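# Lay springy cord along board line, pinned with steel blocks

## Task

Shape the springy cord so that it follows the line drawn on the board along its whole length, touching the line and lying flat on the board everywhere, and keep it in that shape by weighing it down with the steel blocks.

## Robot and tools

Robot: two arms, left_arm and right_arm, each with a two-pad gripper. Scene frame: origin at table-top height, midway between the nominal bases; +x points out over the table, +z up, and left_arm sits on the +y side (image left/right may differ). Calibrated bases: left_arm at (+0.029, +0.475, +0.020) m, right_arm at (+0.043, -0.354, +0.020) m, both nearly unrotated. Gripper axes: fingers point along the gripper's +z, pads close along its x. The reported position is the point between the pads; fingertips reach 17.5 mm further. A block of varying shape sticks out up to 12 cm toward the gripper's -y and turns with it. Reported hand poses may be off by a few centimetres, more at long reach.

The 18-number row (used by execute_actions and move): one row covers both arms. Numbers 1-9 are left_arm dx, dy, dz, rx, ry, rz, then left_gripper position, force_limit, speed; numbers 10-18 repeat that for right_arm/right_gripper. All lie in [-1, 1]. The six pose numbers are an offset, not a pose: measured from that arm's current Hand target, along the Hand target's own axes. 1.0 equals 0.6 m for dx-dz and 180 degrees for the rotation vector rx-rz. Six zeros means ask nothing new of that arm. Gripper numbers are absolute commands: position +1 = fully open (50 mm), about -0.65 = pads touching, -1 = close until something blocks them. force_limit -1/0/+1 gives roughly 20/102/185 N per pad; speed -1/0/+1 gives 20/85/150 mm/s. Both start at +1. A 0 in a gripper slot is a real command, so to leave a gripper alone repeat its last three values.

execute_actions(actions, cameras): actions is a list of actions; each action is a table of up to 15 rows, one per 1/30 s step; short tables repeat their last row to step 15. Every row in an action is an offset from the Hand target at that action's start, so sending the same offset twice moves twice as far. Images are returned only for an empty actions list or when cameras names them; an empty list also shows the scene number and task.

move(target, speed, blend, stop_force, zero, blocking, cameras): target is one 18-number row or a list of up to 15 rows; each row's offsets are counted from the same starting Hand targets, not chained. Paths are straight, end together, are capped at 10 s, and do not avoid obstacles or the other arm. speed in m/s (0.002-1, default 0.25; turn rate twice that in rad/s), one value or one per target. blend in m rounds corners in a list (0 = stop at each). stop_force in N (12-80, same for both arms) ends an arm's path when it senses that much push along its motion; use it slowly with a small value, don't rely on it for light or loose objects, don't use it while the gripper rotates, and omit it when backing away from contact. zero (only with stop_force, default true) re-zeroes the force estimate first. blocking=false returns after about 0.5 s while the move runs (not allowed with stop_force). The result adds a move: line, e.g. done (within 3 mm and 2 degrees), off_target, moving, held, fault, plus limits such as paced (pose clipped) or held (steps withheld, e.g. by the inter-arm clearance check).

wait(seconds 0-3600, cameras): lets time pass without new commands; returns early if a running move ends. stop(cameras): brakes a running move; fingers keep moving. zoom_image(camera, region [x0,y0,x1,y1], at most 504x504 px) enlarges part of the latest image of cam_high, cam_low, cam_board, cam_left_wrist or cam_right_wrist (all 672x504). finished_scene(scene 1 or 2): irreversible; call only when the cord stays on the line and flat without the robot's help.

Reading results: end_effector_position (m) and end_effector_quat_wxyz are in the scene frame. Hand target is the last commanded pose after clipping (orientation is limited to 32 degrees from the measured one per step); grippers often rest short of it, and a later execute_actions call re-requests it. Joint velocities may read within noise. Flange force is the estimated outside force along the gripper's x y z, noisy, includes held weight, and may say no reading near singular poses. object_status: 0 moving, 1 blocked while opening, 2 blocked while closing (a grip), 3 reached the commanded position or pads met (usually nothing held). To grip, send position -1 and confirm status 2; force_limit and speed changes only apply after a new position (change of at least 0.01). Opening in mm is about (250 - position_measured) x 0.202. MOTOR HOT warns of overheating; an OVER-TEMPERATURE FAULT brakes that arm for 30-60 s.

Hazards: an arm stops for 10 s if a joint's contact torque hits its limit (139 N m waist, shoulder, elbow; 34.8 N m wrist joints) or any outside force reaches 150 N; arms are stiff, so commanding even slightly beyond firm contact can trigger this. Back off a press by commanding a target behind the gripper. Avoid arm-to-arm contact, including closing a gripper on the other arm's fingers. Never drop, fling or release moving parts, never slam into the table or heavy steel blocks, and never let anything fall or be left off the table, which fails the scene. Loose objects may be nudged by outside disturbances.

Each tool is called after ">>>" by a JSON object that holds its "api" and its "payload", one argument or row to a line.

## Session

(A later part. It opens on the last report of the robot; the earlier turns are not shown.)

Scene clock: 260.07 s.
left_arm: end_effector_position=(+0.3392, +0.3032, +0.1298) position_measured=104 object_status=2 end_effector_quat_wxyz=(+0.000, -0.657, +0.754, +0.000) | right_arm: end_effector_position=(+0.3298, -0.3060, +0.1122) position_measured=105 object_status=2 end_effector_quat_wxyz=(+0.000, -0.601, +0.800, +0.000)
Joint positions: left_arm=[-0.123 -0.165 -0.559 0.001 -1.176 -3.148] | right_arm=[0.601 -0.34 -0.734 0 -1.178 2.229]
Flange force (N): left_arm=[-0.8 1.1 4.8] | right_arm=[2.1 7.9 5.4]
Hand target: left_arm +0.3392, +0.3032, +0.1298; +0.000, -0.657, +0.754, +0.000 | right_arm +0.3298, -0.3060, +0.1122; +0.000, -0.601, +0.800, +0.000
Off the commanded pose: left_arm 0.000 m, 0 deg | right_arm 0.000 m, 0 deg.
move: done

>>> {"api": "move", "payload": {
  "target": [0.167,-0.1675,0.0747,0,0,0.2395,-1,-0.7,-0.6,-0.1968,-0.0734,0.0453,0,0,-0.385,-1,-0.7,-0.6],
  "cameras": ["cam_board","cam_left_wrist","cam_right_wrist"]
}}

Scene clock: 274.90 s.
left_arm: end_effector_position=(+0.4251, +0.1902, +0.0851) position_measured=104 object_status=2 end_effector_quat_wxyz=(+0.000, -0.334, +0.942, +0.000) | right_arm: end_effector_position=(+0.4050, -0.2048, +0.0850) position_measured=105 object_status=2 end_effector_quat_wxyz=(+0.000, +0.949, -0.316, +0.000)
Joint positions: left_arm=[-0.346 0.226 -0.271 0.001 -1.073 -3.677] | right_arm=[0.701 -0.006 -0.531 0 -1.046 3.339]
Flange force (N): left_arm=[0.3 2.3 5.3] | right_arm=[-6.4 6.8 4.2]
Hand target: left_arm +0.4251, +0.1902, +0.0851; +0.000, -0.334, +0.942, +0.000 | right_arm +0.4050, -0.2048, +0.0850; +0.000, +0.949, -0.316, +0.000
Off the commanded pose: left_arm 0.000 m, 0 deg | right_arm 0.000 m, 0 deg.
move: done

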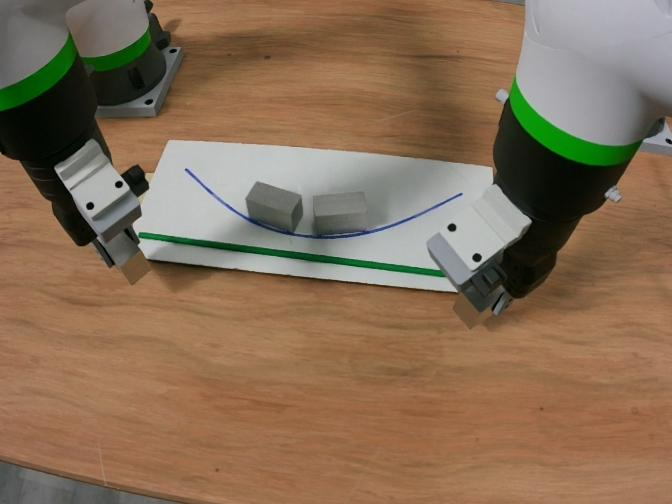

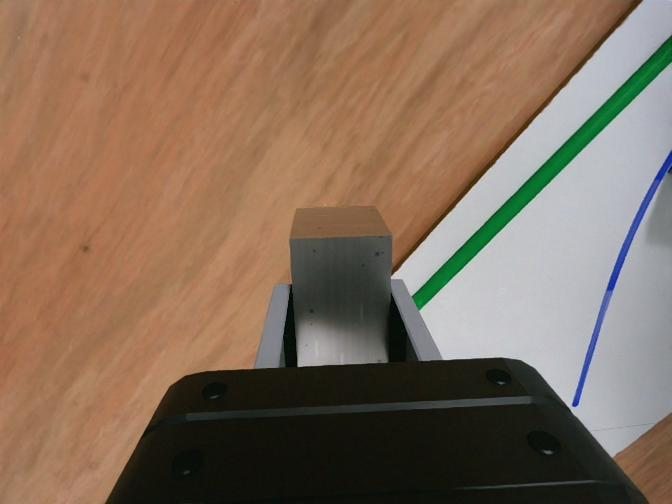

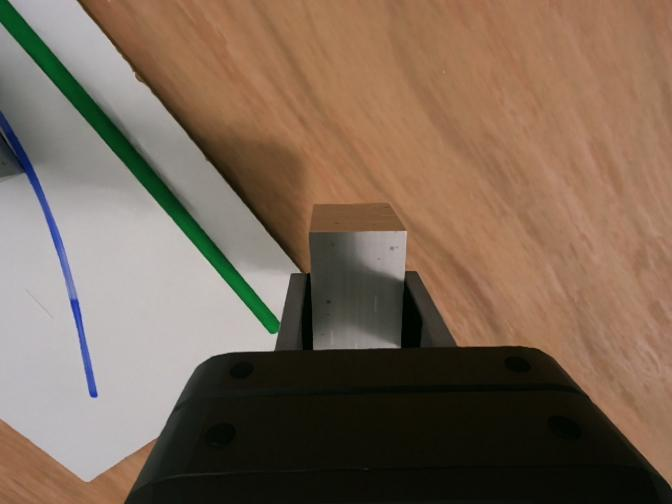

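>>> {"api": "move", "payload": {
  "target": [0,0,0.0607,0,0,0,-1,-0.7,-0.6,0,0,0.0625,0,0,0,-1,-0.7,-0.6],
  "speed": 0.05
}}

>>> {"api": "move", "payload": {
  "target": [0.1913,0.1185,0,0,0,0,-1,-0.7,-0.6,-0.1787,0.1037,0,0,0,0,-1,-0.7,-0.6],
  "speed": 0.05,
  "cameras": ["cam_board","cam_left_wrist","cam_right_wrist","cam_low"]
}}

Scene clock: 285.37 s.
left_arm: end_effector_position=(+0.4251, +0.1902, +0.0487) position_measured=104 object_status=2 end_effector_quat_wxyz=(+0.000, -0.334, +0.942, +0.000) | right_arm: end_effector_position=(+0.4050, -0.2048, +0.0476) position_measured=105 object_status=2 end_effector_quat_wxyz=(+0.000, +0.949, -0.316, +0.000)
Joint positions: left_arm=[-0.346 0.274 -0.309 0.001 -0.988 -3.677] | right_arm=[0.701 0.052 -0.575 0 -0.944 3.339]
Flange force (N): left_arm=[0.4 2.7 6.4] | right_arm=[-4.3 5.2 4.7]
Hand target: left_arm +0.4251, +0.1901, +0.0487; +0.000, -0.334, +0.942, +0.000 | right_arm +0.4050, -0.2048, +0.0475; +0.000, +0.949, -0.316, +0.000
Off the commanded pose: left_arm 0.000 m, 0 deg | right_arm 0.000 m, 0 deg.
move: done

Scene clock: 288.53 s.
left_arm: end_effector_position=(+0.2912, +0.1730, +0.0487) position_measured=104 object_status=2 end_effector_quat_wxyz=(+0.000, -0.334, +0.942, +0.000) | right_arm: end_effector_position=(+0.2819, -0.1903, +0.0475) position_measured=105 object_status=2 end_effector_quat_wxyz=(+0.000, +0.949, -0.316, +0.000)
Joint positions: left_arm=[-0.517 0.07 -0.553 0.001 -0.947 -3.506] | right_arm=[1.037 -0.238 -0.834 0 -0.975 3.002]
Flange force (N): left_arm=[0.3 1.5 4.2] | right_arm=[-4.8 8.0 5.2]
Hand target: left_arm +0.2912, +0.1730, +0.0486; +0.000, -0.334, +0.942, +0.000 | right_arm +0.2819, -0.1903, +0.0475; +0.000, +0.949, -0.316, +0.000
Off the commanded pose: left_arm 0.000 m, 0 deg | right_arm 0.000 m, 0 deg.
move: done
Images, in order (width x height): cam_low 672x504, cam_board 672x504, cam_left_wrist 672x504, cam_right_wrist 672x504.

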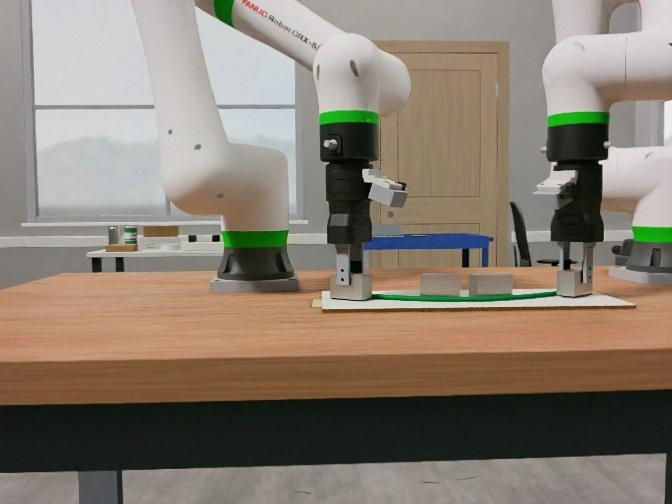

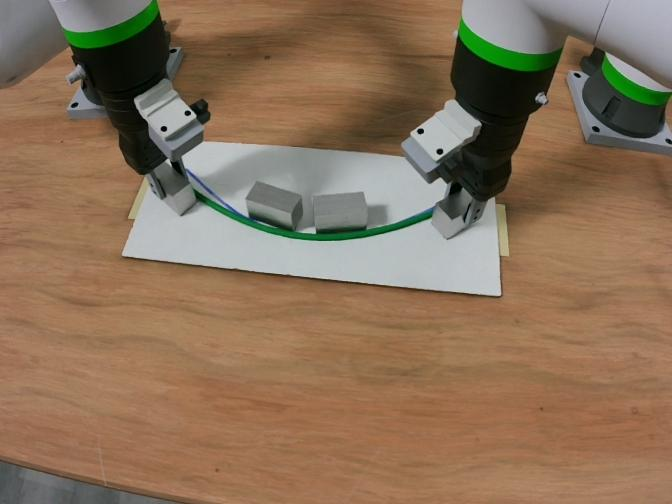

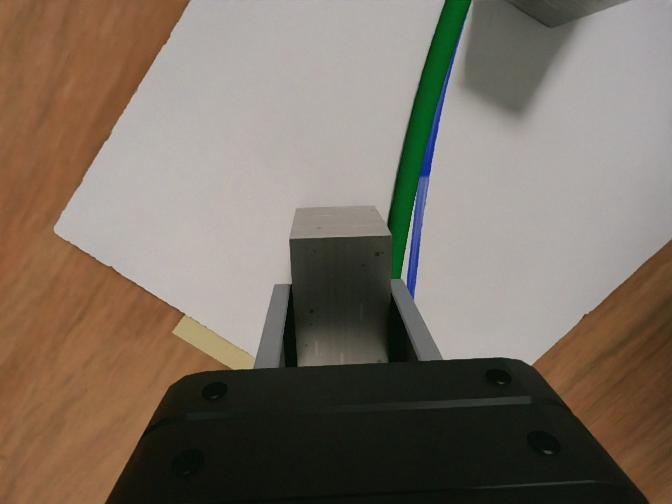

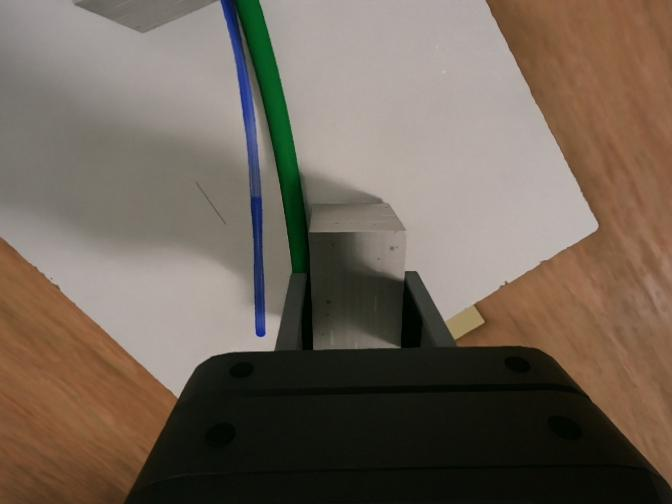

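>>> {"api": "move", "payload": {
  "target": [0.0108,0,0,0,0,0,-1,-0.7,-0.6,-0.03,0,0,0,0,0,-1,-0.7,-0.6],
  "speed": 0.03,
  "cameras": ["cam_board","cam_left_wrist","cam_right_wrist"]
}}

>>> {"api": "zoom_image", "payload": {
  "camera": "cam_board",
  "region": [150, 130, 350, 280]
}}

>>> {"api": "zoom_image", "payload": {
  "camera": "cam_board",
  "region": [310, 130, 510, 280]
}}

Scene clock: 294.93 s.
left_arm: end_effector_position=(+0.2861, +0.1690, +0.0486) position_measured=104 object_status=2 end_effector_quat_wxyz=(+0.000, -0.334, +0.942, +0.000) | right_arm: end_effector_position=(+0.2675, -0.1795, +0.0475) position_measured=105 object_status=2 end_effector_quat_wxyz=(+0.000, +0.949, -0.316, +0.000)
Joint positions: left_arm=[-0.533 0.07 -0.553 0.001 -0.947 -3.49] | right_arm=[1.107 -0.256 -0.847 0 -0.98 2.933]
Flange force (N): left_arm=[-0.3 0.8 4.6] | right_arm=[-3.1 9.0 3.5]
Hand target: left_arm +0.2861, +0.1690, +0.0486; +0.000, -0.334, +0.942, +0.000 | right_arm +0.2675, -0.1795, +0.0475; +0.000, +0.949, -0.316, +0.000
Off the commanded pose: left_arm 0.000 m, 0 deg | right_arm 0.000 m, 0 deg.
move: done

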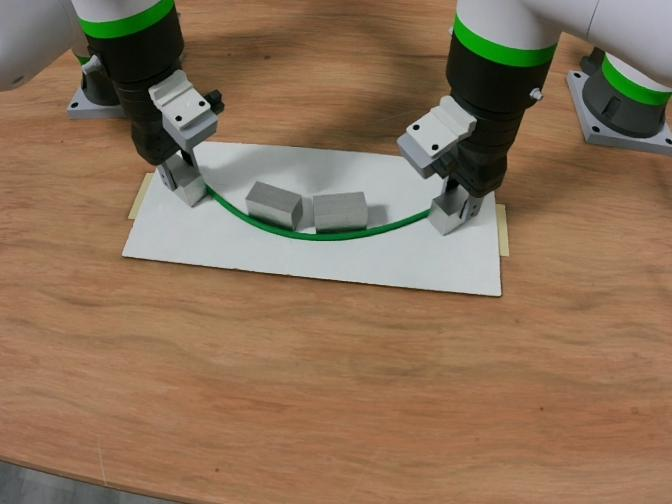

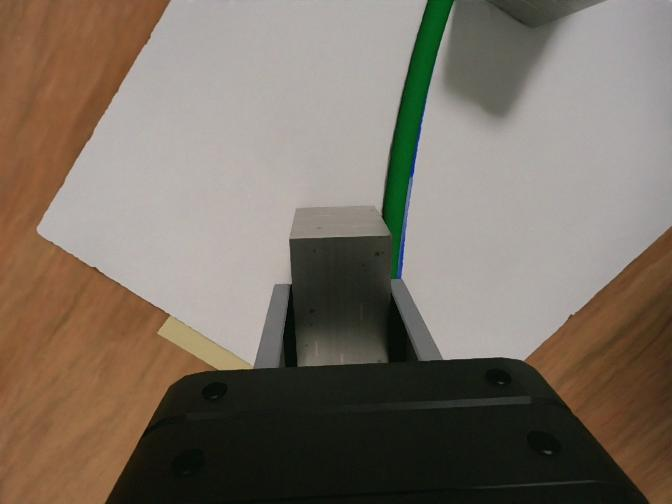

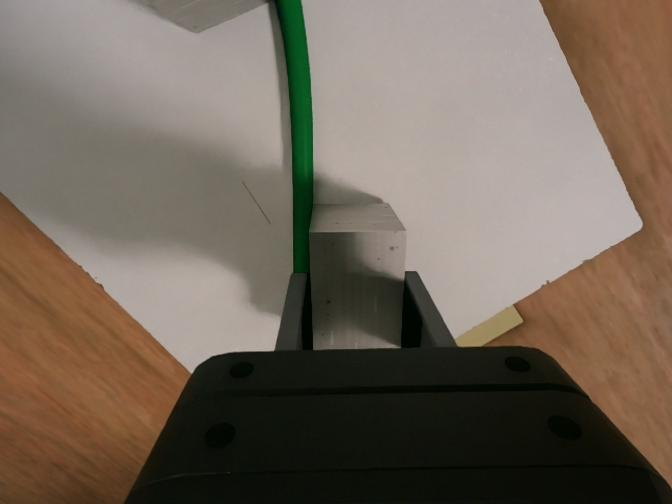

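Scaled by 2.520.

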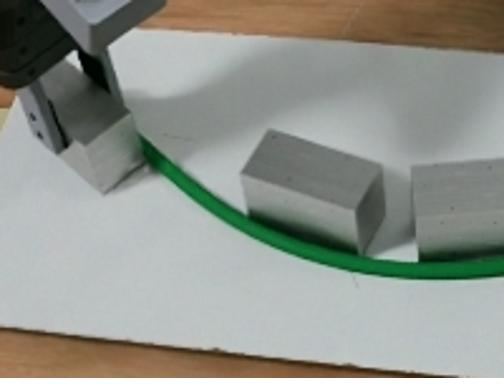

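Scaled by 2.520.

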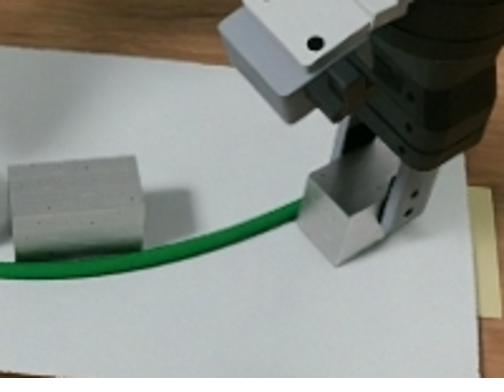

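>>> {"api": "move", "payload": {
  "target": [
    [0.005,0,0,0,0,0,-1,-0.7,-0.6,0,0,0,0,0,0,-1,-0.7,-0.6],
    [0.005,0,0.0015,0,0,0,-1,-0.7,-0.6,0,0,0.0017,0,0,0,-1,-0.7,-0.6]
  ],
  "speed": 0.02,
  "cameras": ["cam_left_wrist","cam_right_wrist"]
}}

>>> {"api": "zoom_image", "payload": {
  "camera": "cam_left_wrist",
  "region": [300, 0, 552, 300]
}}

>>> {"api": "zoom_image", "payload": {
  "camera": "cam_right_wrist",
  "region": [180, 0, 432, 300]
}}

Scene clock: 299.30 s.
left_arm: end_effector_position=(+0.2838, +0.1671, +0.0478) position_measured=104 object_status=2 end_effector_quat_wxyz=(+0.000, -0.334, +0.942, +0.000) | right_arm: end_effector_position=(+0.2675, -0.1795, +0.0465) position_measured=105 object_status=2 end_effector_quat_wxyz=(+0.000, +0.949, -0.316, +0.000)
Joint positions: left_arm=[-0.541 0.071 -0.554 0.001 -0.945 -3.483] | right_arm=[1.107 -0.254 -0.849 0 -0.977 2.933]
Flange force (N): left_arm=[-1.1 2.9 3.9] | right_arm=[-4.5 11.4 4.1]
Hand target: left_arm +0.2838, +0.1671, +0.0477; +0.000, -0.334, +0.942, +0.000 | right_arm +0.2675, -0.1795, +0.0465; +0.000, +0.949, -0.316, +0.000
Off the commanded pose: left_arm 0.000 m, 0 deg | right_arm 0.000 m, 0 deg.
move: done

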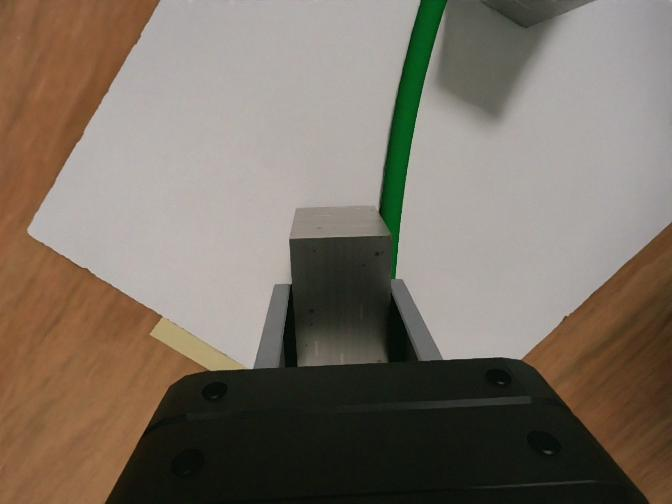

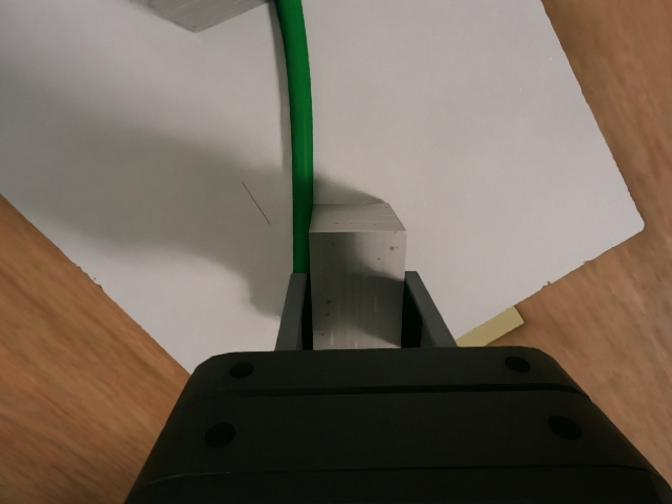

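Scaled by 1.680.

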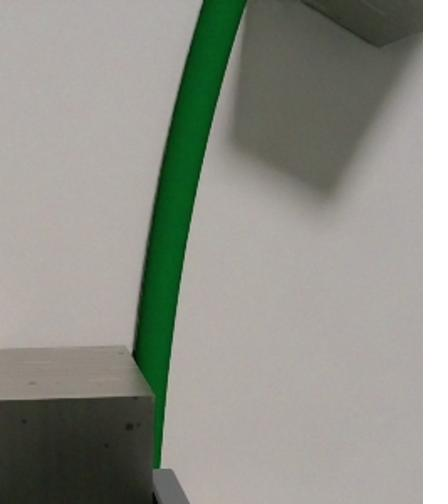

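Scaled by 1.680.

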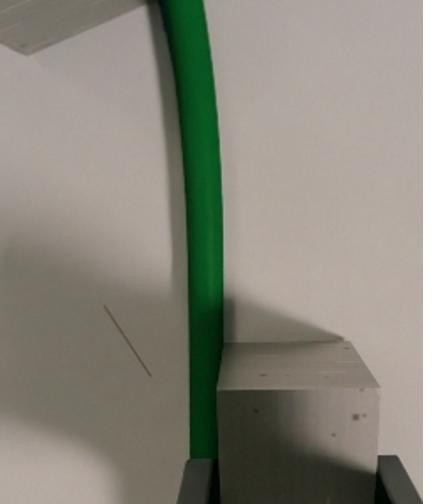

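>>> {"api": "move", "payload": {
  "target": [0,0,0,0,0,0,1,-0.7,-1,0,0,0,0,0,0,1,-0.7,-1]
}}

>>> {"api": "move", "payload": {
  "target": [0,0,-0.2,0,0,0,1,-0.7,-1,0,0,-0.2,0,0,0,1,-0.7,-1],
  "speed": 0.1,
  "cameras": ["cam_left_wrist","cam_right_wrist","cam_board"]
}}

>>> {"api": "zoom_image", "payload": {
  "camera": "cam_left_wrist",
  "region": [270, 50, 522, 350]
}}

>>> {"api": "zoom_image", "payload": {
  "camera": "cam_right_wrist",
  "region": [180, 50, 432, 350]
}}

>>> {"api": "zoom_image", "payload": {
  "camera": "cam_board",
  "region": [150, 130, 350, 280]
}}

>>> {"api": "zoom_image", "payload": {
  "camera": "cam_board",
  "region": [310, 130, 510, 280]
}}

Scene clock: 305.43 s.
left_arm: end_effector_position=(+0.2838, +0.1671, +0.0477) position_measured=3 object_status=3 end_effector_quat_wxyz=(+0.000, -0.334, +0.942, +0.000) | right_arm: end_effector_position=(+0.2675, -0.1795, +0.0465) position_measured=3 object_status=3 end_effector_quat_wxyz=(+0.000, +0.949, -0.316, +0.000)
Joint positions: left_arm=[-0.541 0.071 -0.554 0.001 -0.945 -3.483] | right_arm=[1.107 -0.254 -0.849 0 -0.976 2.933]
Flange force (N): left_arm=[0.2 1.8 -0.7] | right_arm=[-4.0 8.1 -1.1]
Hand target: left_arm +0.2838, +0.1671, +0.0477; +0.000, -0.334, +0.942, +0.000 | right_arm +0.2675, -0.1795, +0.0465; +0.000, +0.949, -0.316, +0.000
Off the commanded pose: left_arm 0.000 m, 0 deg | right_arm 0.000 m, 0 deg.
move: done

Scene clock: 307.13 s.
left_arm: end_effector_position=(+0.2838, +0.1672, +0.1677) position_measured=3 object_status=3 end_effector_quat_wxyz=(+0.000, -0.334, +0.942, +0.000) | right_arm: end_effector_position=(+0.2675, -0.1794, +0.1664) position_measured=3 object_status=3 end_effector_quat_wxyz=(+0.000, +0.949, -0.316, +0.000)
Joint positions: left_arm=[-0.541 -0.077 -0.388 0.001 -1.259 -3.483] | right_arm=[1.107 -0.415 -0.648 0 -1.338 2.933]
Flange force (N): left_arm=[-0.3 3.2 1.2] | right_arm=[-4.0 7.7 1.4]
Hand target: left_arm +0.2838, +0.1672, +0.1677; +0.000, -0.334, +0.942, +0.000 | right_arm +0.2675, -0.1794, +0.1665; +0.000, +0.949, -0.316, +0.000
Off the commanded pose: left_arm 0.000 m, 0 deg | right_arm 0.000 m, 0 deg.
move: done
Images, in order (width x height): cam_board 672x504, cam_left_wrist 672x504, cam_right_wrist 672x504.

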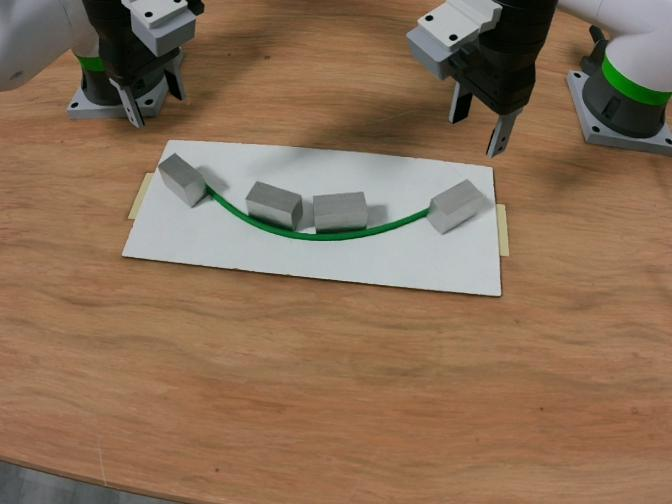

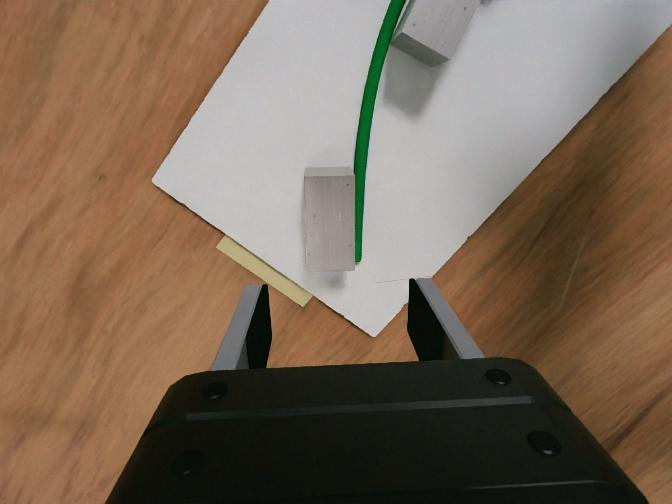

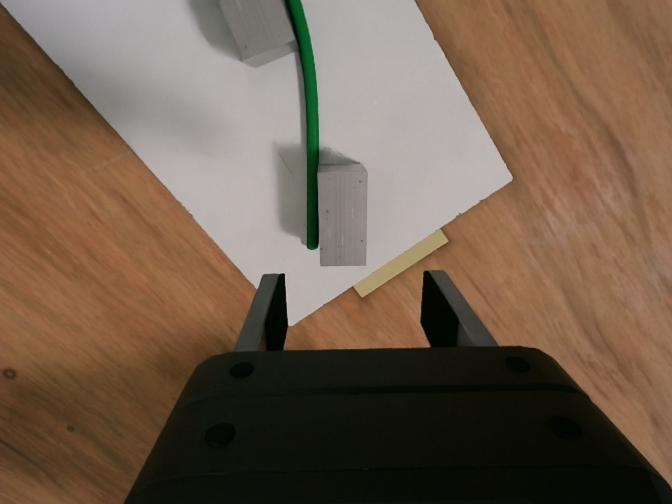

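Scaled by 1.680.

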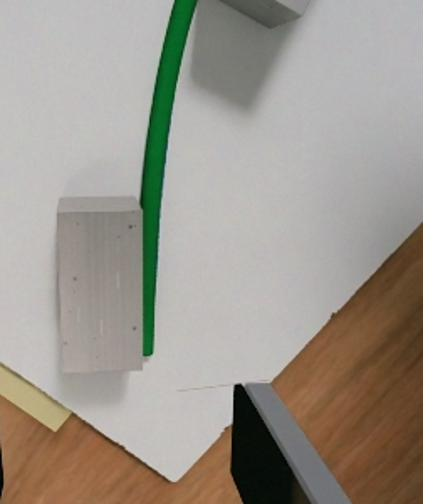

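Scaled by 1.680.

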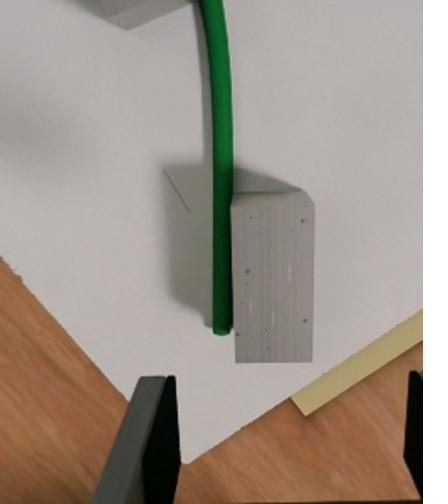

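Scaled by 2.520.

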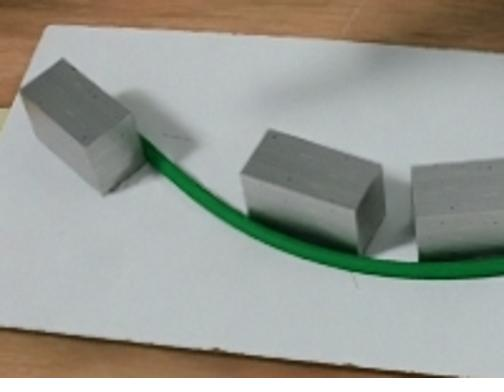

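Scaled by 2.520.

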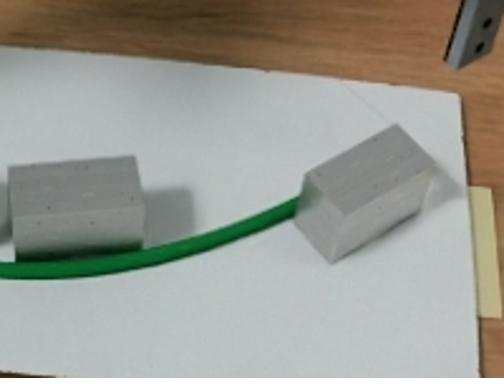

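>>> {"api": "finished_scene", "payload": {
  "scene": 1
}}

The scene is finished: the task was done.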